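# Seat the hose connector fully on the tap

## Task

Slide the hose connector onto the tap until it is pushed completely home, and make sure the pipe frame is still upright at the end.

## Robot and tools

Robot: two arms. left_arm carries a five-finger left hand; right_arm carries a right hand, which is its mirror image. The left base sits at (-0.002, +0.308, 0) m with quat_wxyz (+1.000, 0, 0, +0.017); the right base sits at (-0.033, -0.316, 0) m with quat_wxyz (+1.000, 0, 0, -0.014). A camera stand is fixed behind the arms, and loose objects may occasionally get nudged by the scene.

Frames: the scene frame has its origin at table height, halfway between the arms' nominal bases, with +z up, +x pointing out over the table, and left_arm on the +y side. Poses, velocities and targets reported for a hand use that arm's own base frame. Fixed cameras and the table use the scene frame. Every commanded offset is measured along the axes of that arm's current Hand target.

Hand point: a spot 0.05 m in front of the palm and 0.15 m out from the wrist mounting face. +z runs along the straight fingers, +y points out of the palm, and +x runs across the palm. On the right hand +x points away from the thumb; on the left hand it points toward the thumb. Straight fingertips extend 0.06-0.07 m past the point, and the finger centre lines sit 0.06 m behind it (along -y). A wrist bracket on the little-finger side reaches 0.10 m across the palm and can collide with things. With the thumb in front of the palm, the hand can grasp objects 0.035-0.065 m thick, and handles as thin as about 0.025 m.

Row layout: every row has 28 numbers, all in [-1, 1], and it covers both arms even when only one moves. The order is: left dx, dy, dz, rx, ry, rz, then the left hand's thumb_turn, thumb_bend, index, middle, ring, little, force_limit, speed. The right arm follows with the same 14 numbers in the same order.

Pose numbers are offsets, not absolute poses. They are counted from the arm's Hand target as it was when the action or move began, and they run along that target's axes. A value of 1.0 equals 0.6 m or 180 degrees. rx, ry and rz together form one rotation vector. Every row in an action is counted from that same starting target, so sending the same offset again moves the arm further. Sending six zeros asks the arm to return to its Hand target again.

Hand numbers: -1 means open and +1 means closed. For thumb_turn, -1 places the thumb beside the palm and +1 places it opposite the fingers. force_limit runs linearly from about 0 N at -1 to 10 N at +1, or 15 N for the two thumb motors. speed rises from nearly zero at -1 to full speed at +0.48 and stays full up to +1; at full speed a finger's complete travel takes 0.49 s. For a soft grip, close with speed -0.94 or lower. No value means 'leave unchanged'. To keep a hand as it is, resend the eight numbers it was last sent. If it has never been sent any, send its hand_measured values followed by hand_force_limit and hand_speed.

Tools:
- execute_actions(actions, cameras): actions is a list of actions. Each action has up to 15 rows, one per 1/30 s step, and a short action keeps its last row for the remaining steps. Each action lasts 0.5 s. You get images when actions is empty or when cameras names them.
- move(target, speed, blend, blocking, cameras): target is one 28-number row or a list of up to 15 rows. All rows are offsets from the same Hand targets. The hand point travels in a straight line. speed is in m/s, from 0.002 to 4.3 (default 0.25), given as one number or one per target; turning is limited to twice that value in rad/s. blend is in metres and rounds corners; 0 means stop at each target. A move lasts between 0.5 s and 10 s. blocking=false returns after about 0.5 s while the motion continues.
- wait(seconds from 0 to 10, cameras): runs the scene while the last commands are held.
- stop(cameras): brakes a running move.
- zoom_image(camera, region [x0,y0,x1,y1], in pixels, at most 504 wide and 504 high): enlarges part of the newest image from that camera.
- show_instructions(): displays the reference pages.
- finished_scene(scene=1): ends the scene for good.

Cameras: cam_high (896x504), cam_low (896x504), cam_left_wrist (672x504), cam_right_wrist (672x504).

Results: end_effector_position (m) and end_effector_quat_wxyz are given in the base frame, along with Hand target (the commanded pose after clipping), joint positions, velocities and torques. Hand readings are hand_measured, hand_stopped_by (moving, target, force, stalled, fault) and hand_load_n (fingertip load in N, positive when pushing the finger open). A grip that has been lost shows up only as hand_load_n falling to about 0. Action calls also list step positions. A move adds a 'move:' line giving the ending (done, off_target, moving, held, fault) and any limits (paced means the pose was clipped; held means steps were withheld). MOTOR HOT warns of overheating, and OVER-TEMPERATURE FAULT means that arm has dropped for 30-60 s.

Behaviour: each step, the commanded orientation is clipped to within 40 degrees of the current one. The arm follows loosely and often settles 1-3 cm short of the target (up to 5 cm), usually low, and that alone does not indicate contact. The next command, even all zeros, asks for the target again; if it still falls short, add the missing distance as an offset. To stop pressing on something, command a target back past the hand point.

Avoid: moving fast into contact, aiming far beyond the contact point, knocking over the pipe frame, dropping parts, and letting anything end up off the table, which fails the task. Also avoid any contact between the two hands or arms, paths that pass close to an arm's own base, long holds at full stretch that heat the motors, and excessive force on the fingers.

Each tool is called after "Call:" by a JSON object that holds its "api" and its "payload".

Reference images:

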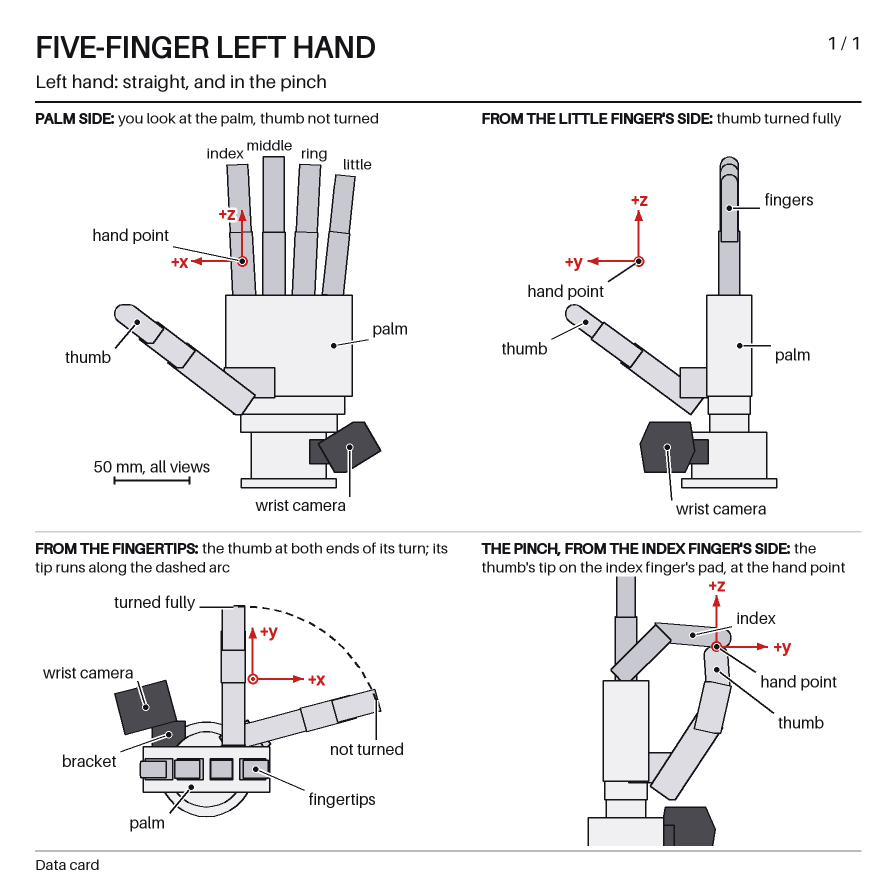

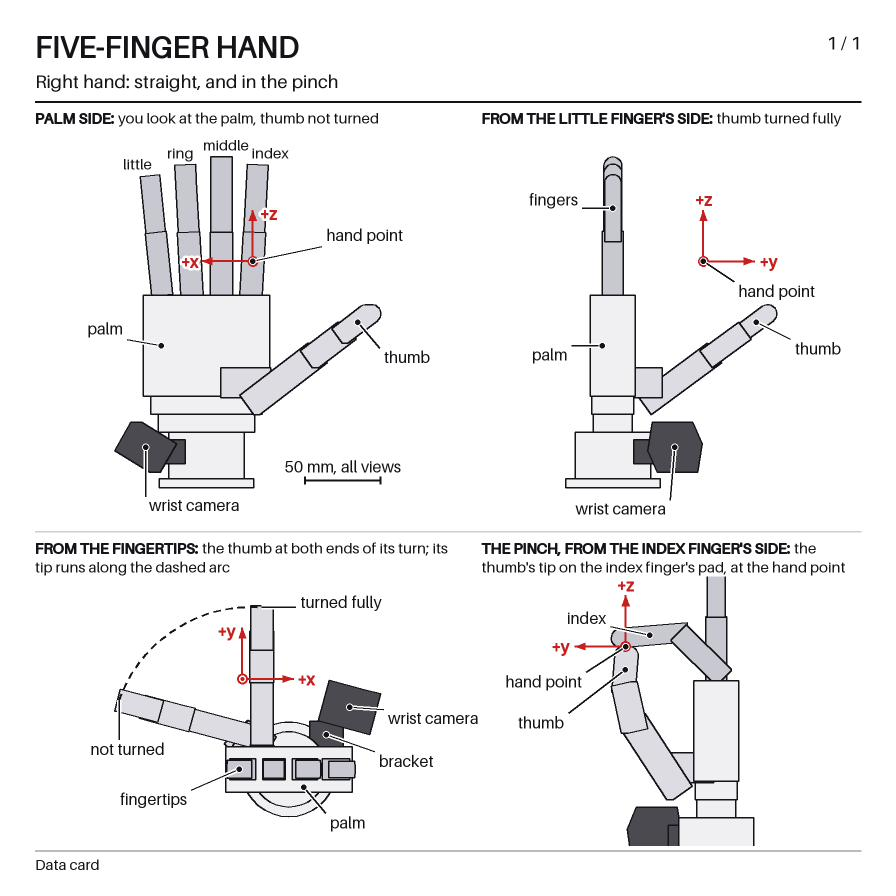

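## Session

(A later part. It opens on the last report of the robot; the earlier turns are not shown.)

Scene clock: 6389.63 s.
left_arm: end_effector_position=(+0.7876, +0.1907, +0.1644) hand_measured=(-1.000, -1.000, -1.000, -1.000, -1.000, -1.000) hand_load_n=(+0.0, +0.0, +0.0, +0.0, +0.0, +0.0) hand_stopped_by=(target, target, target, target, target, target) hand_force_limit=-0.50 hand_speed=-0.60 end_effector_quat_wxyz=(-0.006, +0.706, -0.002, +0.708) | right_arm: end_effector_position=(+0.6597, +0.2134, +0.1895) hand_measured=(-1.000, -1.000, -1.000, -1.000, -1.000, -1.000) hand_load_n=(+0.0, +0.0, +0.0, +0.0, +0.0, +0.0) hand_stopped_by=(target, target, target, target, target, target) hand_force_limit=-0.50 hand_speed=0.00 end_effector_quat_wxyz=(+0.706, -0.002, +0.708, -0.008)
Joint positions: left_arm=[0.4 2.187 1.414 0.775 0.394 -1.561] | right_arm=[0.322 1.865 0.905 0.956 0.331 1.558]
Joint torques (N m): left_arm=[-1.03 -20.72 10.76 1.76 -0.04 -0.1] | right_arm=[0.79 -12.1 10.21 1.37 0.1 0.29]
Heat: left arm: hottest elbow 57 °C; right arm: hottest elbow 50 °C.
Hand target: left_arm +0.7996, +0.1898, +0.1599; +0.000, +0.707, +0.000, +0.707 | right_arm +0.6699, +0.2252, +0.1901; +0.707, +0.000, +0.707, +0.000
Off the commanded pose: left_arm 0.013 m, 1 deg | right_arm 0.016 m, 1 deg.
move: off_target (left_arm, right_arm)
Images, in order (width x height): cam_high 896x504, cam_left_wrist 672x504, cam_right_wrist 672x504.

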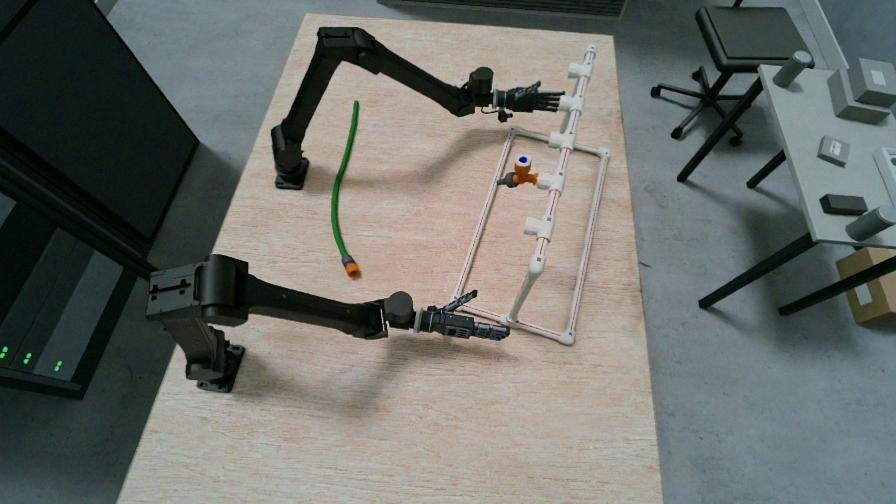

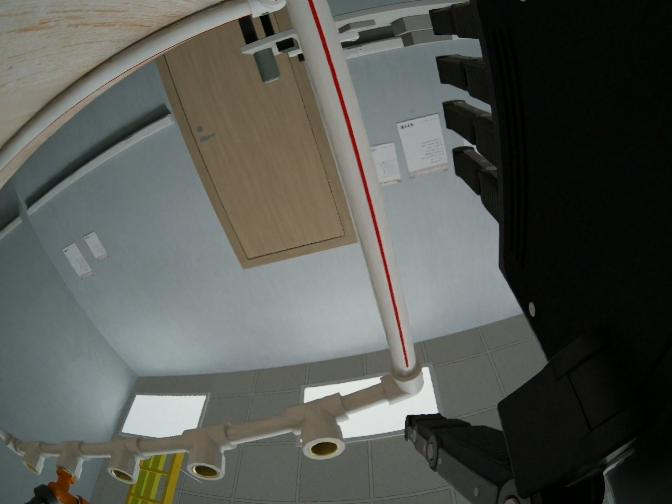

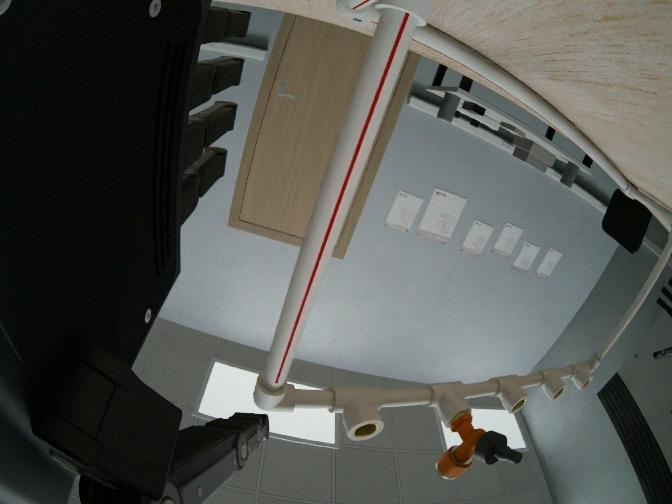

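Call:
{"api": "zoom_image", "payload": {"camera": "cam_left_wrist", "region": [290, 120, 430, 260]}}

Call:
{"api": "zoom_image", "payload": {"camera": "cam_right_wrist", "region": [290, 60, 430, 200]}}

Scaled by 3.600 from the camera's 672x504 image, which has a finer 960x720 frame.

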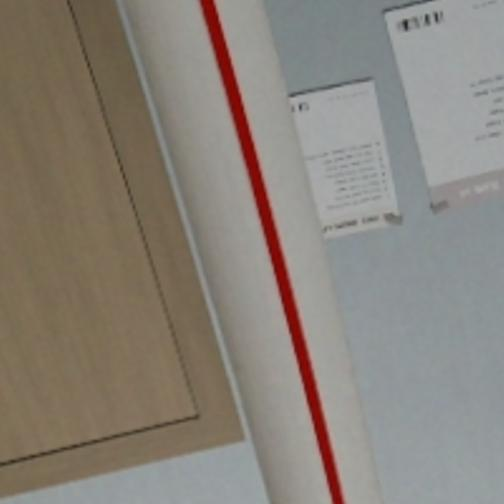

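Scaled by 3.600 from the camera's 672x504 image, which has a finer 960x720 frame.

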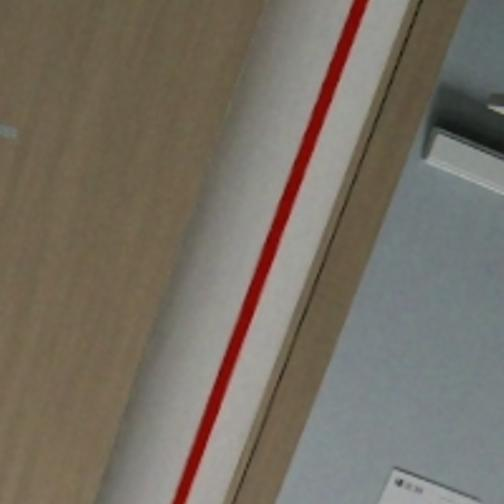

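Call:
{"api": "move", "payload": {"target": [0,0,0.125,0,0,0,-1,-1,-1,-1,-1,-1,-0.5,-0.6,0,0,0.125,0,0,0,-1,-1,-1,-1,-1,-1,-0.5,0.0], "speed": 0.15, "cameras": ["cam_high","cam_left_wrist","cam_right_wrist"]}}

Scene clock: 6423.87 s.
left_arm: end_effector_position=(+0.8638, +0.1875, +0.1668) hand_measured=(-1.000, -1.000, -1.000, -1.000, -1.000, -1.000) hand_load_n=(+0.0, +0.0, +0.0, +0.0, +0.0, +0.0) hand_stopped_by=(target, target, target, target, target, target) hand_force_limit=-0.50 hand_speed=-0.60 end_effector_quat_wxyz=(-0.004, +0.706, -0.004, +0.708) | right_arm: end_effector_position=(+0.7297, +0.2280, +0.1909) hand_measured=(-1.000, -1.000, -1.000, -1.000, -1.000, -1.000) hand_load_n=(+0.0, +0.0, +0.0, +0.0, +0.0, +0.0) hand_stopped_by=(target, target, target, target, target, target) hand_force_limit=-0.50 hand_speed=0.00 end_effector_quat_wxyz=(+0.706, -0.007, +0.708, -0.002)
Joint positions: left_arm=[0.355 2.325 1.698 0.63 0.354 -1.561] | right_arm=[0.301 1.984 1.129 0.852 0.294 1.558]
Joint torques (N m): left_arm=[-0.62 -22.89 11.84 1.68 -0.04 -0.1] | right_arm=[-0.97 -14.39 11.29 1.4 -0.14 0.29]
Heat: left arm: hottest elbow 55 °C; right arm: hottest elbow 52 °C.
Hand target: left_arm +0.8747, +0.1898, +0.1602; +0.000, +0.707, +0.000, +0.707 | right_arm +0.7449, +0.2253, +0.1901; +0.707, +0.000, +0.707, +0.000
Off the commanded pose: left_arm 0.013 m, 1 deg | right_arm 0.016 m, 1 deg.
move: off_target (left_arm, right_arm)
Images, in order (width x height): cam_high 896x504, cam_left_wrist 672x504, cam_right_wrist 672x504.

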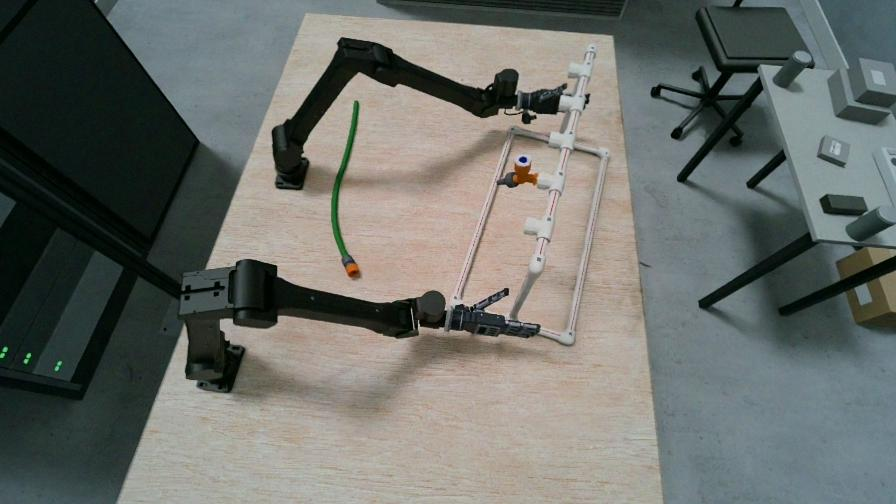

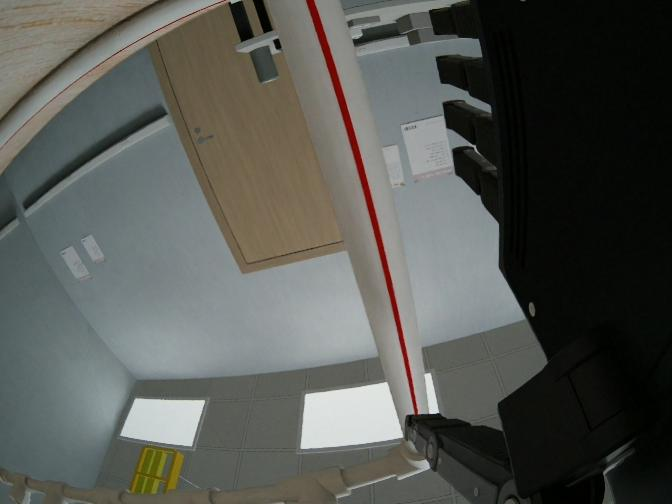

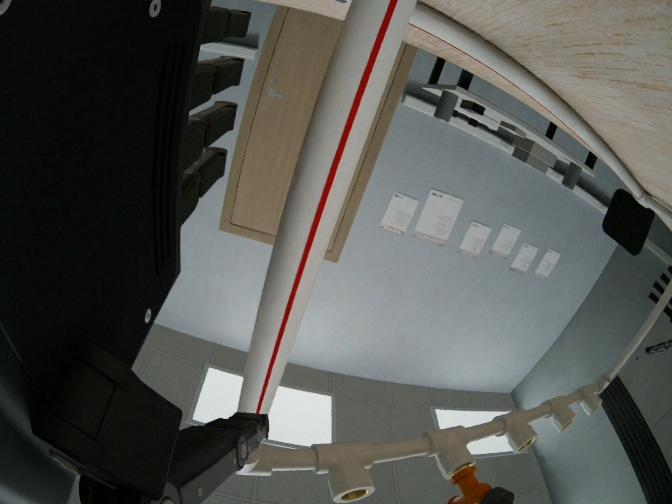

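Call:
{"api": "move", "payload": {"target": [[0,0,0.015,0,0,0,-1,-1,-1,-1,-1,-1,-0.5,-0.6,0,0,0.027,0,0,0,-1,-1,-1,-1,-1,-1,-0.5,0.0],[0,0.032,0.015,0,0,0,-1,-1,-1,-1,-1,-1,-0.5,-0.6,0,0.065,0.027,0,0,0,-1,-1,-1,-1,-1,-1,-0.5,0.0]], "speed": 0.08, "cameras": ["cam_high","cam_left_wrist","cam_right_wrist"]}}

Scene clock: 6452.33 s.
left_arm: end_effector_position=(+0.8782, +0.1718, +0.1666) hand_measured=(-1.000, -1.000, -1.000, -1.000, -1.000, -1.000) hand_load_n=(+0.0, +0.0, +0.0, +0.0, +0.0, +0.0) hand_stopped_by=(target, target, target, target, target, target) hand_force_limit=-0.50 hand_speed=-0.60 end_effector_quat_wxyz=(-0.004, +0.706, -0.003, +0.708) | right_arm: end_effector_position=(+0.7490, +0.2570, +0.1908) hand_measured=(-1.000, -1.000, -1.000, -1.000, -1.000, -1.000) hand_load_n=(+0.0, +0.0, +0.5, +0.0, +0.0, +0.0) hand_stopped_by=(target, target, target, target, target, target) hand_force_limit=-0.50 hand_speed=0.00 end_effector_quat_wxyz=(+0.706, -0.005, +0.708, -0.005)
Joint positions: left_arm=[0.328 2.343 1.734 0.611 0.326 -1.561] | right_arm=[0.341 2.033 1.221 0.808 0.342 1.558]
Joint torques (N m): left_arm=[-0.73 -24.23 10.26 2.25 -0.07 -0.09] | right_arm=[0.15 -15.21 11.73 1.36 0.1 0.29]
Heat: left arm: hottest elbow 59 °C; right arm: hottest elbow 53 °C.
Hand target: left_arm +0.8837, +0.1705, +0.1602; +0.000, +0.707, -0.001, +0.707 | right_arm +0.7610, +0.2641, +0.1898; +0.707, +0.000, +0.707, +0.000
Off the commanded pose: left_arm 0.009 m, 1 deg | right_arm 0.014 m, 1 deg.
move: off_target (right_arm)
Images, in order (width x height): cam_high 896x504, cam_left_wrist 672x504, cam_right_wrist 672x504.

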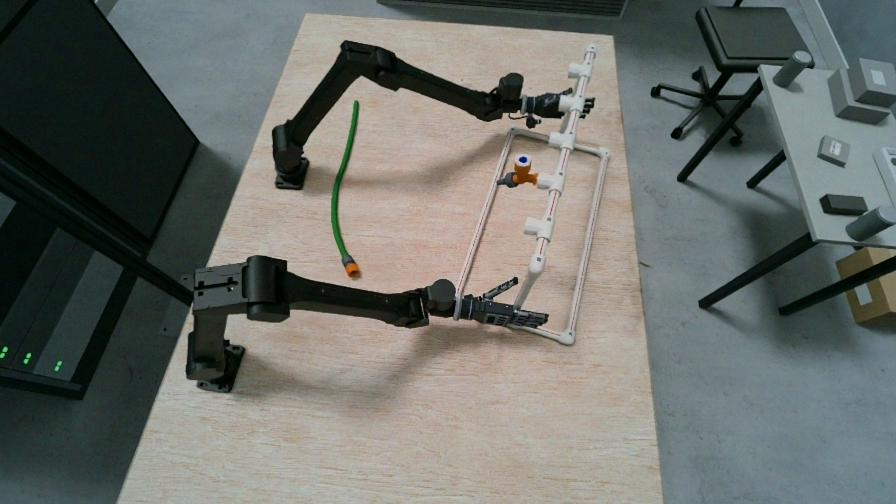

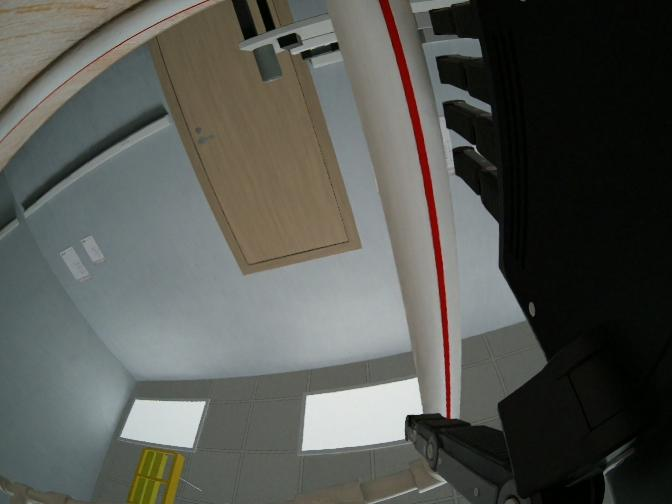

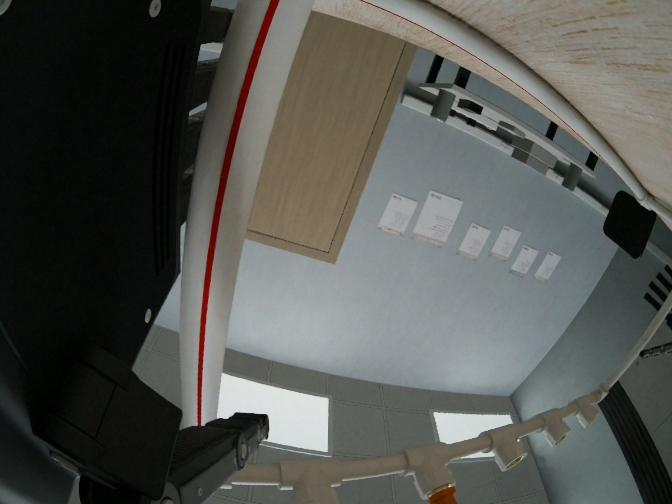

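Call:
{"api": "move", "payload": {"target": [0,0.012,0,0,0,0,-1,-1,0.5,0.5,0.5,0.6,-0.7,-0.7,0,0,0,0,0,0,-1,-1,0.5,0.5,0.5,0.6,-0.7,-0.7], "speed": 0.05, "cameras": ["cam_high","cam_left_wrist","cam_right_wrist"]}}

Scene clock: 6458.50 s.
left_arm: end_effector_position=(+0.8803, +0.1663, +0.1666) hand_measured=(-1.000, -1.000, +0.500, +0.500, +0.500, +0.600) hand_load_n=(+0.0, +0.0, +0.0, +0.0, +0.0, +0.0) hand_stopped_by=(target, target, target, target, target, target) hand_force_limit=-0.70 hand_speed=-0.70 end_effector_quat_wxyz=(-0.005, +0.706, -0.002, +0.708) | right_arm: end_effector_position=(+0.7507, +0.2553, +0.1899) hand_measured=(-1.000, -1.000, +0.500, +0.500, +0.500, +0.600) hand_load_n=(+0.0, +0.0, +0.0, +0.0, +0.0, +1.0) hand_stopped_by=(target, target, target, target, target, target) hand_force_limit=-0.70 hand_speed=-0.70 end_effector_quat_wxyz=(+0.705, -0.001, +0.709, -0.008)
Joint positions: left_arm=[0.319 2.343 1.734 0.611 0.315 -1.562] | right_arm=[0.341 2.036 1.224 0.807 0.35 1.56]
Joint torques (N m): left_arm=[-0.79 -24.64 9.57 2.43 0.02 -0.11] | right_arm=[0.21 -15.56 11.44 1.39 -0.16 0.29]
Heat: left arm: hottest elbow 58 °C; right arm: hottest elbow 53 °C.
Hand target: left_arm +0.8837, +0.1632, +0.1602; +0.000, +0.707, -0.001, +0.707 | right_arm +0.7610, +0.2642, +0.1898; +0.707, +0.000, +0.707, +0.000
Off the commanded pose: left_arm 0.008 m, 1 deg | right_arm 0.014 m, 1 deg.
move: off_target (right_arm)
Images, in order (width x height): cam_high 896x504, cam_left_wrist 672x504, cam_right_wrist 672x504.

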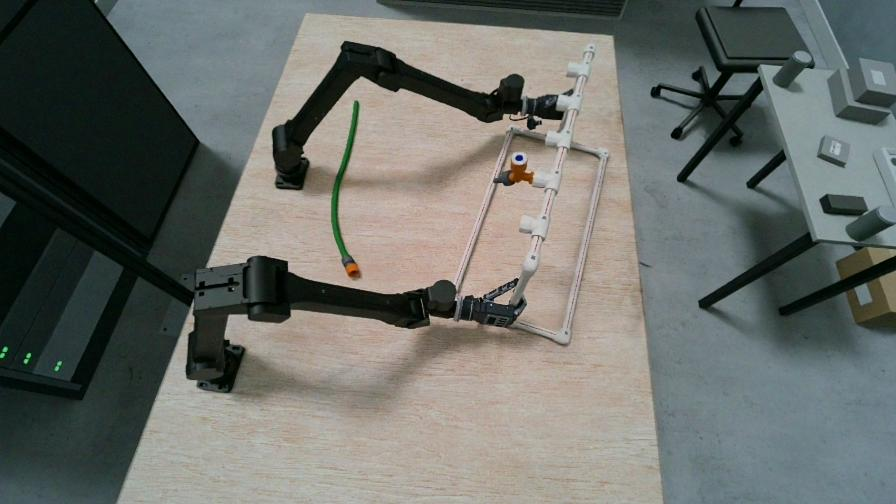

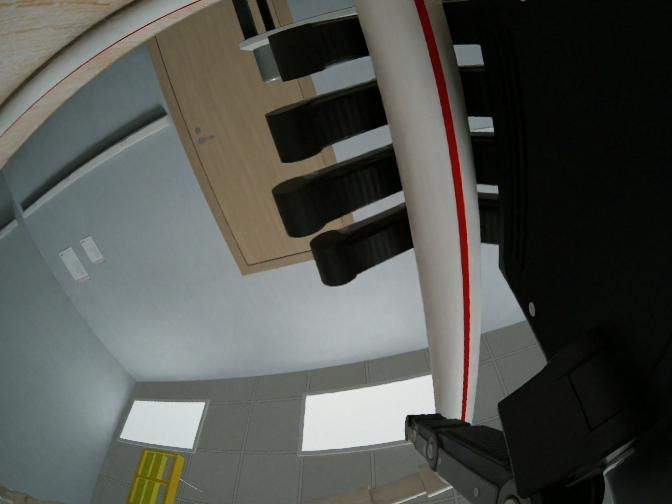

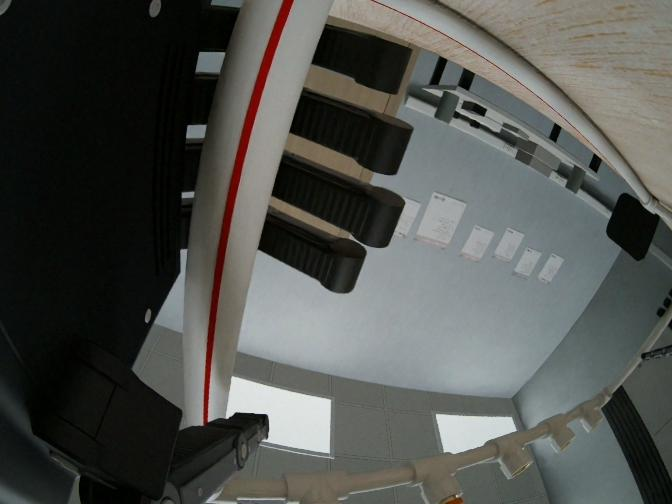

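Call:
{"api": "move", "payload": {"target": [0,0.043,-0.203,0,0,0,-1,-1,0.5,0.5,0.5,0.6,-0.7,-0.7,0,-0.05,-0.155,0,0,0,-1,-1,0.5,0.5,0.5,0.6,-0.7,-0.7], "speed": 0.08, "cameras": ["cam_high","cam_low"]}}

Scene clock: 6472.03 s.
left_arm: end_effector_position=(+0.7667, +0.1452, +0.1639) hand_measured=(-1.000, -1.000, +0.500, +0.500, +0.500, +0.600) hand_load_n=(+0.0, +0.0, +0.0, +0.0, +0.0, +1.5) hand_stopped_by=(target, target, target, target, target, target) hand_force_limit=-0.70 hand_speed=-0.70 end_effector_quat_wxyz=(-0.009, +0.707, +0.003, +0.707) | right_arm: end_effector_position=(+0.6756, +0.2278, +0.1845) hand_measured=(-1.000, -1.000, +0.500, +0.500, +0.500, +0.600) hand_load_n=(+0.0, +0.0, +0.0, +0.0, +0.0, +0.0) hand_stopped_by=(target, target, target, target, target, target) hand_force_limit=-0.70 hand_speed=-0.70 end_effector_quat_wxyz=(+0.702, -0.001, +0.712, -0.010)
Joint positions: left_arm=[0.341 2.119 1.279 0.841 0.324 -1.562] | right_arm=[0.341 1.902 0.964 0.924 0.354 1.56]
Joint torques (N m): left_arm=[-0.85 -21.71 6.42 3.04 0.59 -0.11] | right_arm=[0.79 -15.68 5.76 2.47 -0.09 0.3]
Heat: left arm: hottest elbow 56 °C; right arm: hottest elbow 54 °C.
Hand target: left_arm +0.7619, +0.1376, +0.1602; +0.000, +0.707, +0.000, +0.707 | right_arm +0.6680, +0.2342, +0.1898; +0.707, +0.000, +0.707, +0.000
Off the commanded pose: left_arm 0.010 m, 1 deg | right_arm 0.011 m, 1 deg.
move: off_target (right_arm)
Images, in order (width x height): cam_high 896x504, cam_low 896x504.

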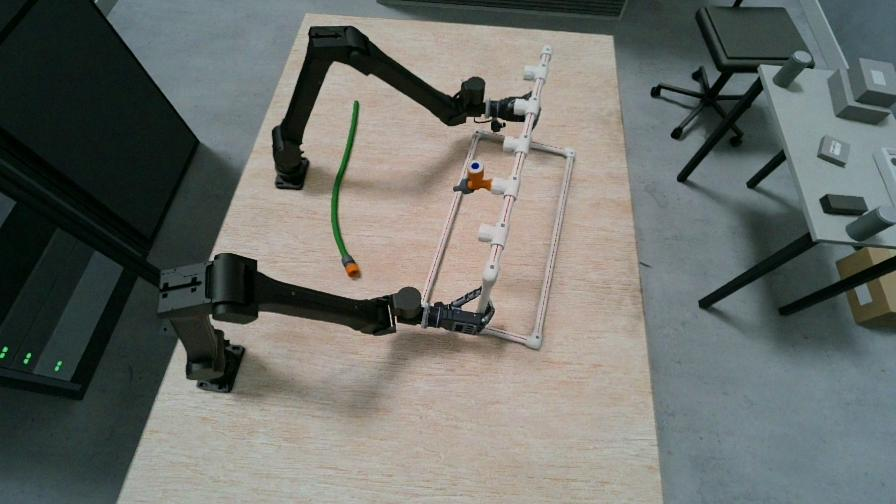

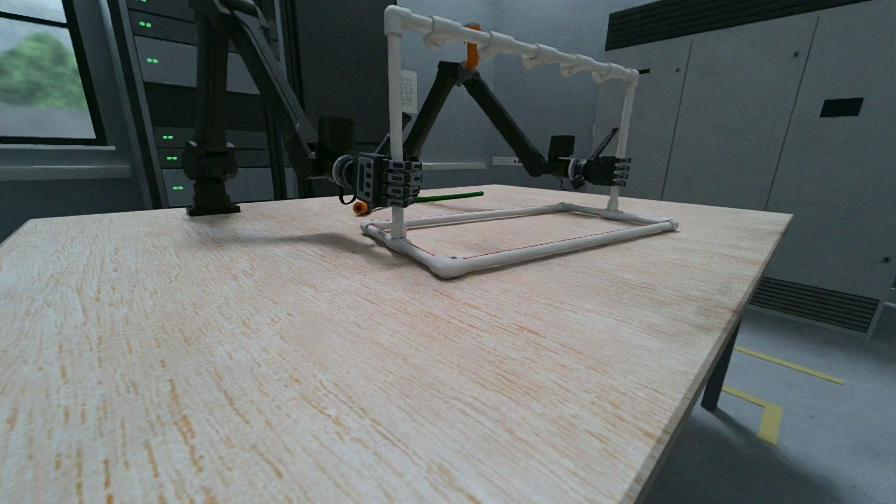

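Call:
{"api": "move", "payload": {"target": [0,0.123,-0.343,0,0,0,-1,-1,0.5,0.5,0.5,0.6,-0.7,-0.7,0,-0.133,-0.243,0,0,0,-1,-1,0.5,0.5,0.5,0.6,-0.7,-0.7], "speed": 0.08, "cameras": ["cam_high","cam_low"]}}

Scene clock: 6490.10 s.
left_arm: end_effector_position=(+0.5627, +0.0788, +0.1604) hand_measured=(-1.000, -1.000, +0.500, +0.500, +0.500, +0.600) hand_load_n=(+0.0, +0.0, +0.0, +0.0, +0.0, +1.5) hand_stopped_by=(target, target, target, target, target, target) hand_force_limit=-0.70 hand_speed=-0.70 end_effector_quat_wxyz=(-0.015, +0.708, +0.009, +0.706) | right_arm: end_effector_position=(+0.5274, +0.1500, +0.1773) hand_measured=(-1.000, -1.000, +0.500, +0.500, +0.500, +0.600) hand_load_n=(+0.0, +0.0, +0.0, +0.0, +0.0, +0.5) hand_stopped_by=(target, target, target, target, target, target) hand_force_limit=-0.70 hand_speed=-0.70 end_effector_quat_wxyz=(+0.695, +0.001, +0.718, -0.014)
Joint positions: left_arm=[0.349 1.793 0.609 1.181 0.315 -1.562] | right_arm=[0.276 1.63 0.485 1.111 0.297 1.562]
Joint torques (N m): left_arm=[-1.67 -14.21 3.9 3.14 0.8 -0.11] | right_arm=[0.15 -10.05 4.79 2.74 -0.63 0.26]
Heat: left arm: hottest elbow 54 °C; right arm: hottest elbow 51 °C.
Hand target: left_arm +0.5561, +0.0638, +0.1600; +0.000, +0.707, +0.000, +0.707 | right_arm +0.5223, +0.1542, +0.1900; +0.707, +0.000, +0.707, +0.000
Off the commanded pose: left_arm 0.016 m, 2 deg | right_arm 0.014 m, 2 deg.
move: off_target (left_arm, right_arm)
Images, in order (width x height): cam_high 896x504, cam_low 896x504.

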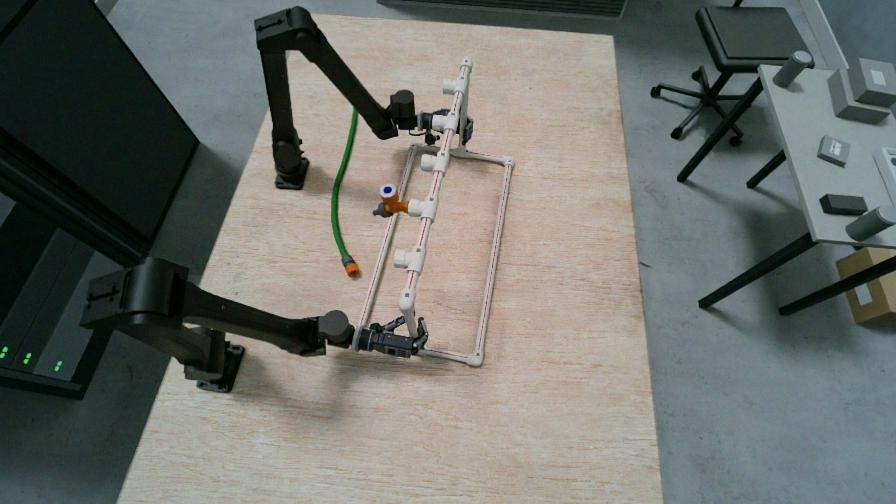

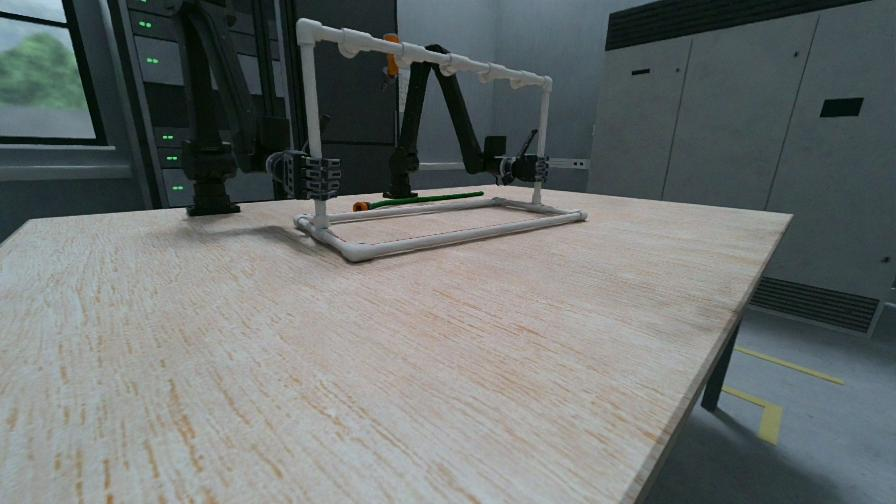

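Call:
{"api": "move", "payload": {"target": [0,0.02,-0.085,0,0,0,-1,-1,0.5,0.5,0.5,0.6,-0.7,-0.7,0,-0.02,0.02,0,0,0,-1,-1,0.5,0.5,0.5,0.6,-0.7,-0.7], "speed": 0.08, "cameras": ["cam_high"]}}

Scene clock: 6510.33 s.
left_arm: end_effector_position=(+0.5126, +0.0688, +0.1601) hand_measured=(-1.000, -1.000, +0.500, +0.500, +0.500, +0.600) hand_load_n=(+0.0, +0.0, +0.0, -0.5, +0.0, +1.0) hand_stopped_by=(target, target, target, target, target, target) hand_force_limit=-0.70 hand_speed=-0.70 end_effector_quat_wxyz=(-0.018, +0.708, +0.012, +0.706) | right_arm: end_effector_position=(+0.5310, +0.1358, +0.1779) hand_measured=(-1.000, -1.000, +0.500, +0.500, +0.500, +0.600) hand_load_n=(+0.0, +0.0, +0.0, +0.0, +0.0, +0.0) hand_stopped_by=(target, target, target, target, target, target) hand_force_limit=-0.70 hand_speed=-0.70 end_effector_quat_wxyz=(+0.695, +0.003, +0.718, -0.011)
Joint positions: left_arm=[0.367 1.724 0.465 1.256 0.323 -1.562] | right_arm=[0.234 1.63 0.485 1.111 0.255 1.568]
Joint torques (N m): left_arm=[-1.85 -12.34 3.3 3.14 1.17 -0.11] | right_arm=[0.15 -9 6.76 2.48 -0.62 0.2]
Heat: left arm: hottest elbow 51 °C; right arm: hottest elbow 50 °C.
Hand target: left_arm +0.5051, +0.0519, +0.1600; +0.000, +0.707, +0.000, +0.707 | right_arm +0.5343, +0.1423, +0.1900; +0.707, +0.000, +0.707, +0.000
Off the commanded pose: left_arm 0.019 m, 3 deg | right_arm 0.014 m, 2 deg.
move: off_target (left_arm, right_arm)
Images, in order (width x height): cam_high 896x504.

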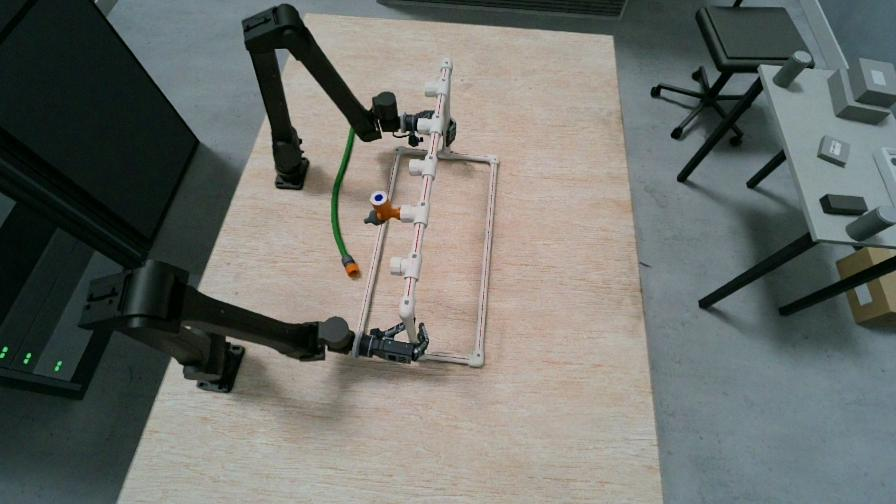

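Call:
{"api": "move", "payload": {"target": [[0,-0.02,0,0,0,0,-1,-1,-1,-1,-1,-1,-0.5,-0.3,0,-0.02,0,0,0,0,-1,-1,-1,-1,-1,-1,-0.5,-0.3],[0,-0.02,-0.25,0,0,0,-1,-1,-1,-1,-1,-1,-0.5,-0.3,0,-0.03,-0.25,0,0,0,-1,-1,-1,-1,-1,-1,-0.5,-0.3],[0.15,0.0,-0.38,0,0,0,-1,-1,-1,-1,-1,-1,-0.5,-0.3,-0.1,-0.05,-0.28,0,0,0,-1,-1,-1,-1,-1,-1,-0.5,-0.3]], "speed": 0.15, "cameras": ["all"]}}

Scene clock: 6668.80 s.
left_arm: end_effector_position=(+0.2735, +0.0453, +0.2273) hand_measured=(-1.000, -1.000, -1.000, -1.000, -1.000, -1.000) hand_load_n=(+0.0, +0.0, +0.0, +0.0, +0.0, +0.0) hand_stopped_by=(target, target, target, target, target, target) hand_force_limit=-0.50 hand_speed=-0.30 end_effector_quat_wxyz=(+0.019, +0.715, +0.012, +0.698) | right_arm: end_effector_position=(+0.3605, +0.1151, +0.2361) hand_measured=(-1.000, -1.000, -1.000, -1.000, -1.000, -1.000) hand_load_n=(+0.0, +0.0, +0.0, +0.0, +0.0, +0.0) hand_stopped_by=(target, target, target, target, target, target) hand_force_limit=-0.50 hand_speed=-0.30 end_effector_quat_wxyz=(+0.700, -0.006, +0.714, +0.001)
Joint positions: left_arm=[0.933 0.435 0.031 0.363 0.943 -1.581] | right_arm=[0.309 0.766 0.117 0.628 0.299 1.569]
Joint torques (N m): left_arm=[0.15 0.15 12.75 1.43 -0.04 0.06] | right_arm=[-1.08 -0.38 11.15 1.37 -0.15 0.17]
Heat: left arm: hottest elbow 43 °C; right arm: hottest elbow 47 °C.
Hand target: left_arm +0.2771, +0.0518, +0.2502; +0.000, +0.707, +0.000, +0.707 | right_arm +0.3663, +0.1122, +0.2501; +0.707, +0.000, +0.707, +0.000
Off the commanded pose: left_arm 0.024 m, 3 deg | right_arm 0.015 m, 1 deg.
move: off_target (left_arm, right_arm)

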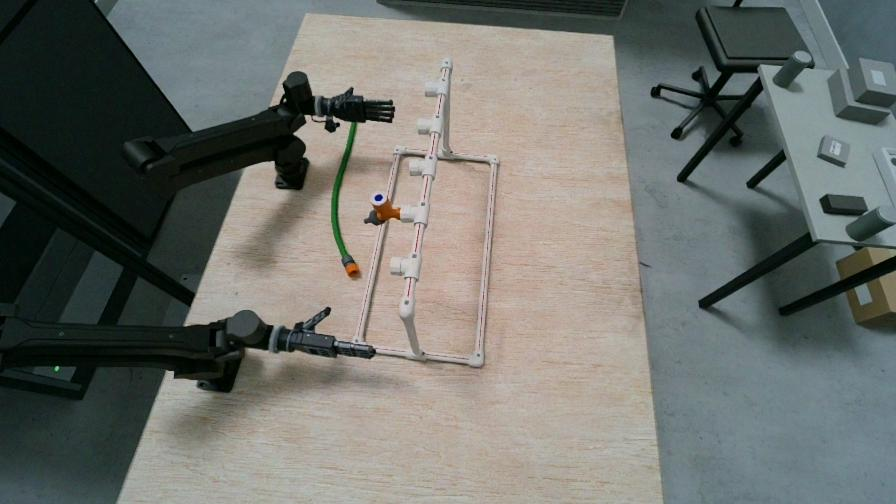

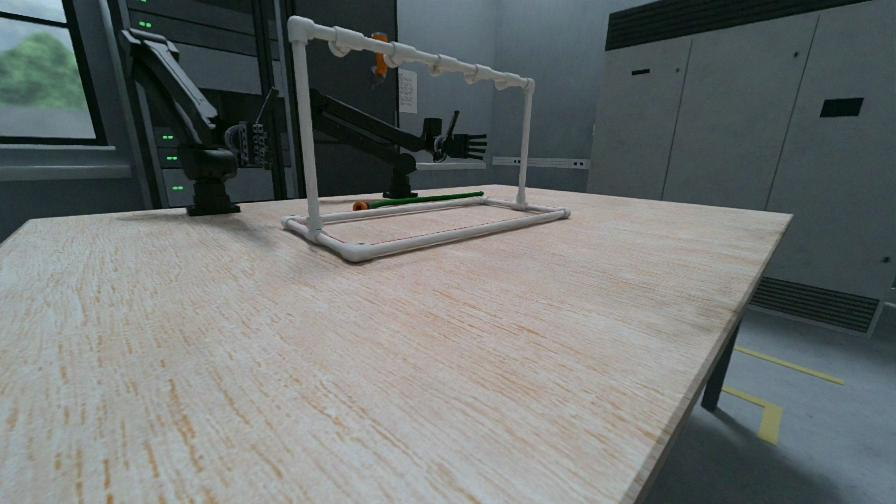

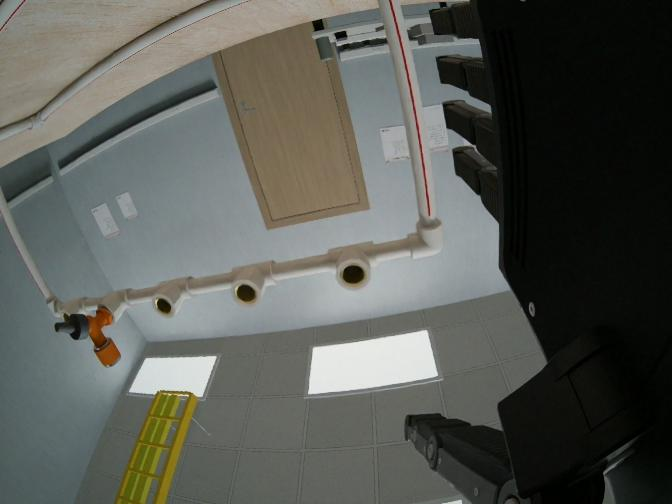

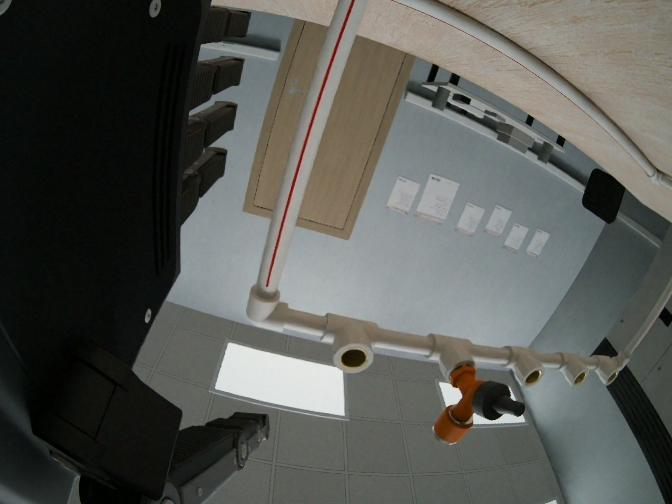

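Call:
{"api": "zoom_image", "payload": {"camera": "cam_high", "region": [310, 220, 400, 290]}}

Scaled by 5.600.

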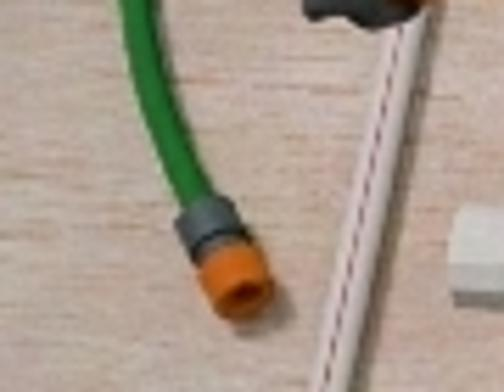

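Call:
{"api": "move", "payload": {"target": [-0.2167,0.653,-0.0035,-0.204,-0.1021,0.5015,-1,-1,0,-1,-1,-1,-0.5,-0.3,0,-0.2,0,0,0,0,-1,-1,-1,-1,-1,-1,-0.5,-0.3], "speed": 0.25, "cameras": ["all"]}}

Scene clock: 6717.07 s.
left_arm: end_effector_position=(+0.2693, -0.3260, +0.1052) hand_measured=(-1.000, -1.000, +0.000, -1.000, -1.000, -1.000) hand_load_n=(+0.0, +0.0, +0.0, +0.0, +0.0, +0.0) hand_stopped_by=(target, target, target, target, target, target) hand_force_limit=-0.50 hand_speed=-0.30 end_effector_quat_wxyz=(+0.291, -0.562, +0.689, -0.352) | right_arm: end_effector_position=(+0.3589, -0.0007, +0.2306) hand_measured=(-1.000, -1.000, -1.000, -1.000, -1.000, -1.000) hand_load_n=(+0.0, +0.0, +0.0, +0.0, +0.0, +0.0) hand_stopped_by=(target, target, target, target, target, target) hand_force_limit=-0.50 hand_speed=-0.30 end_effector_quat_wxyz=(+0.693, +0.001, +0.721, +0.008)
Joint positions: left_arm=[-1.052 1.145 0.651 -0.337 -0.66 -0.585] | right_arm=[-0.361 0.781 0.117 0.621 -0.371 1.569]
Joint torques (N m): left_arm=[-0.91 -6.77 12.07 1.13 -0.54 0.07] | right_arm=[-1.08 0.91 11.82 2.5 -0.2 0.15]
Heat: left arm: hottest elbow 56 °C; right arm: hottest elbow 48 °C.
Hand target: left_arm +0.2748, -0.3399, +0.1197; +0.291, -0.558, +0.690, -0.358 | right_arm +0.3664, -0.0077, +0.2500; +0.707, +0.000, +0.707, +0.000
Off the commanded pose: left_arm 0.021 m, 1 deg | right_arm 0.022 m, 2 deg.
move: off_target (left_arm, right_arm)

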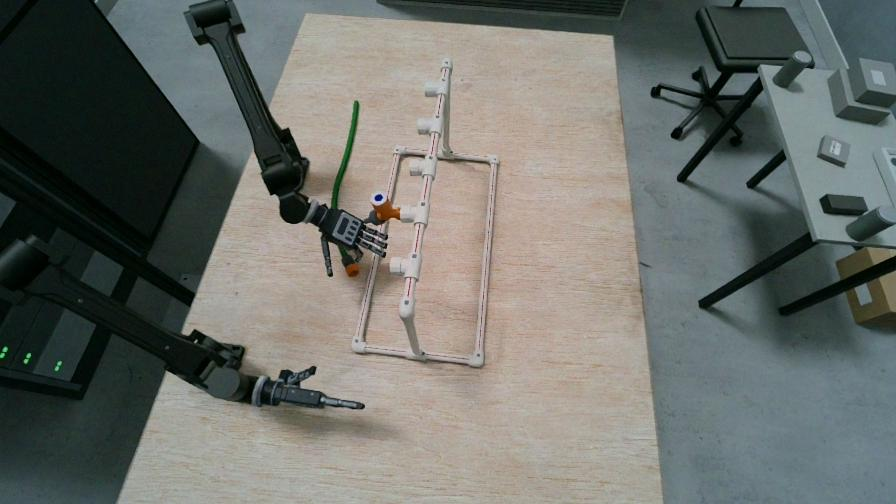

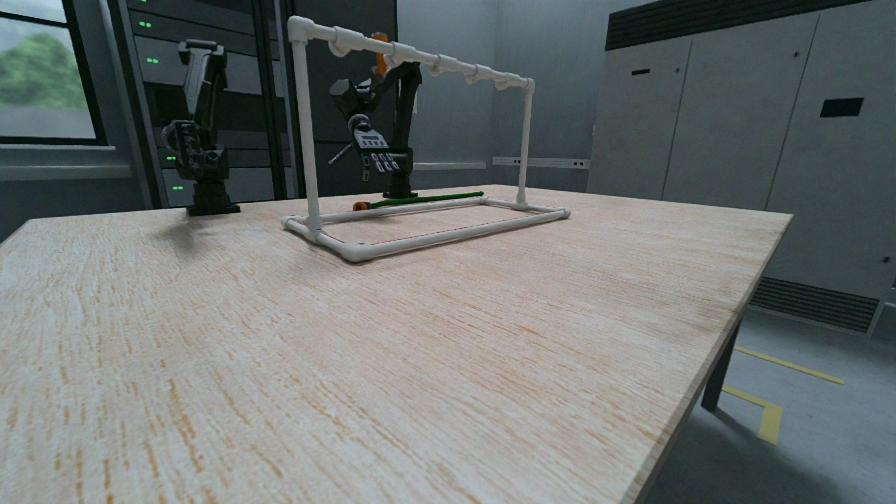

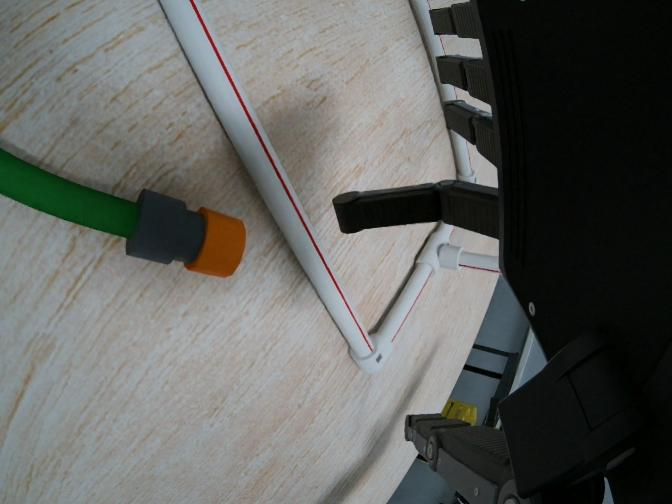

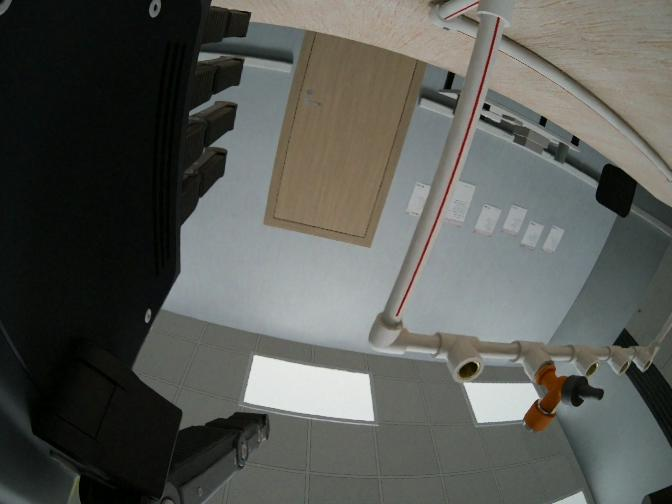

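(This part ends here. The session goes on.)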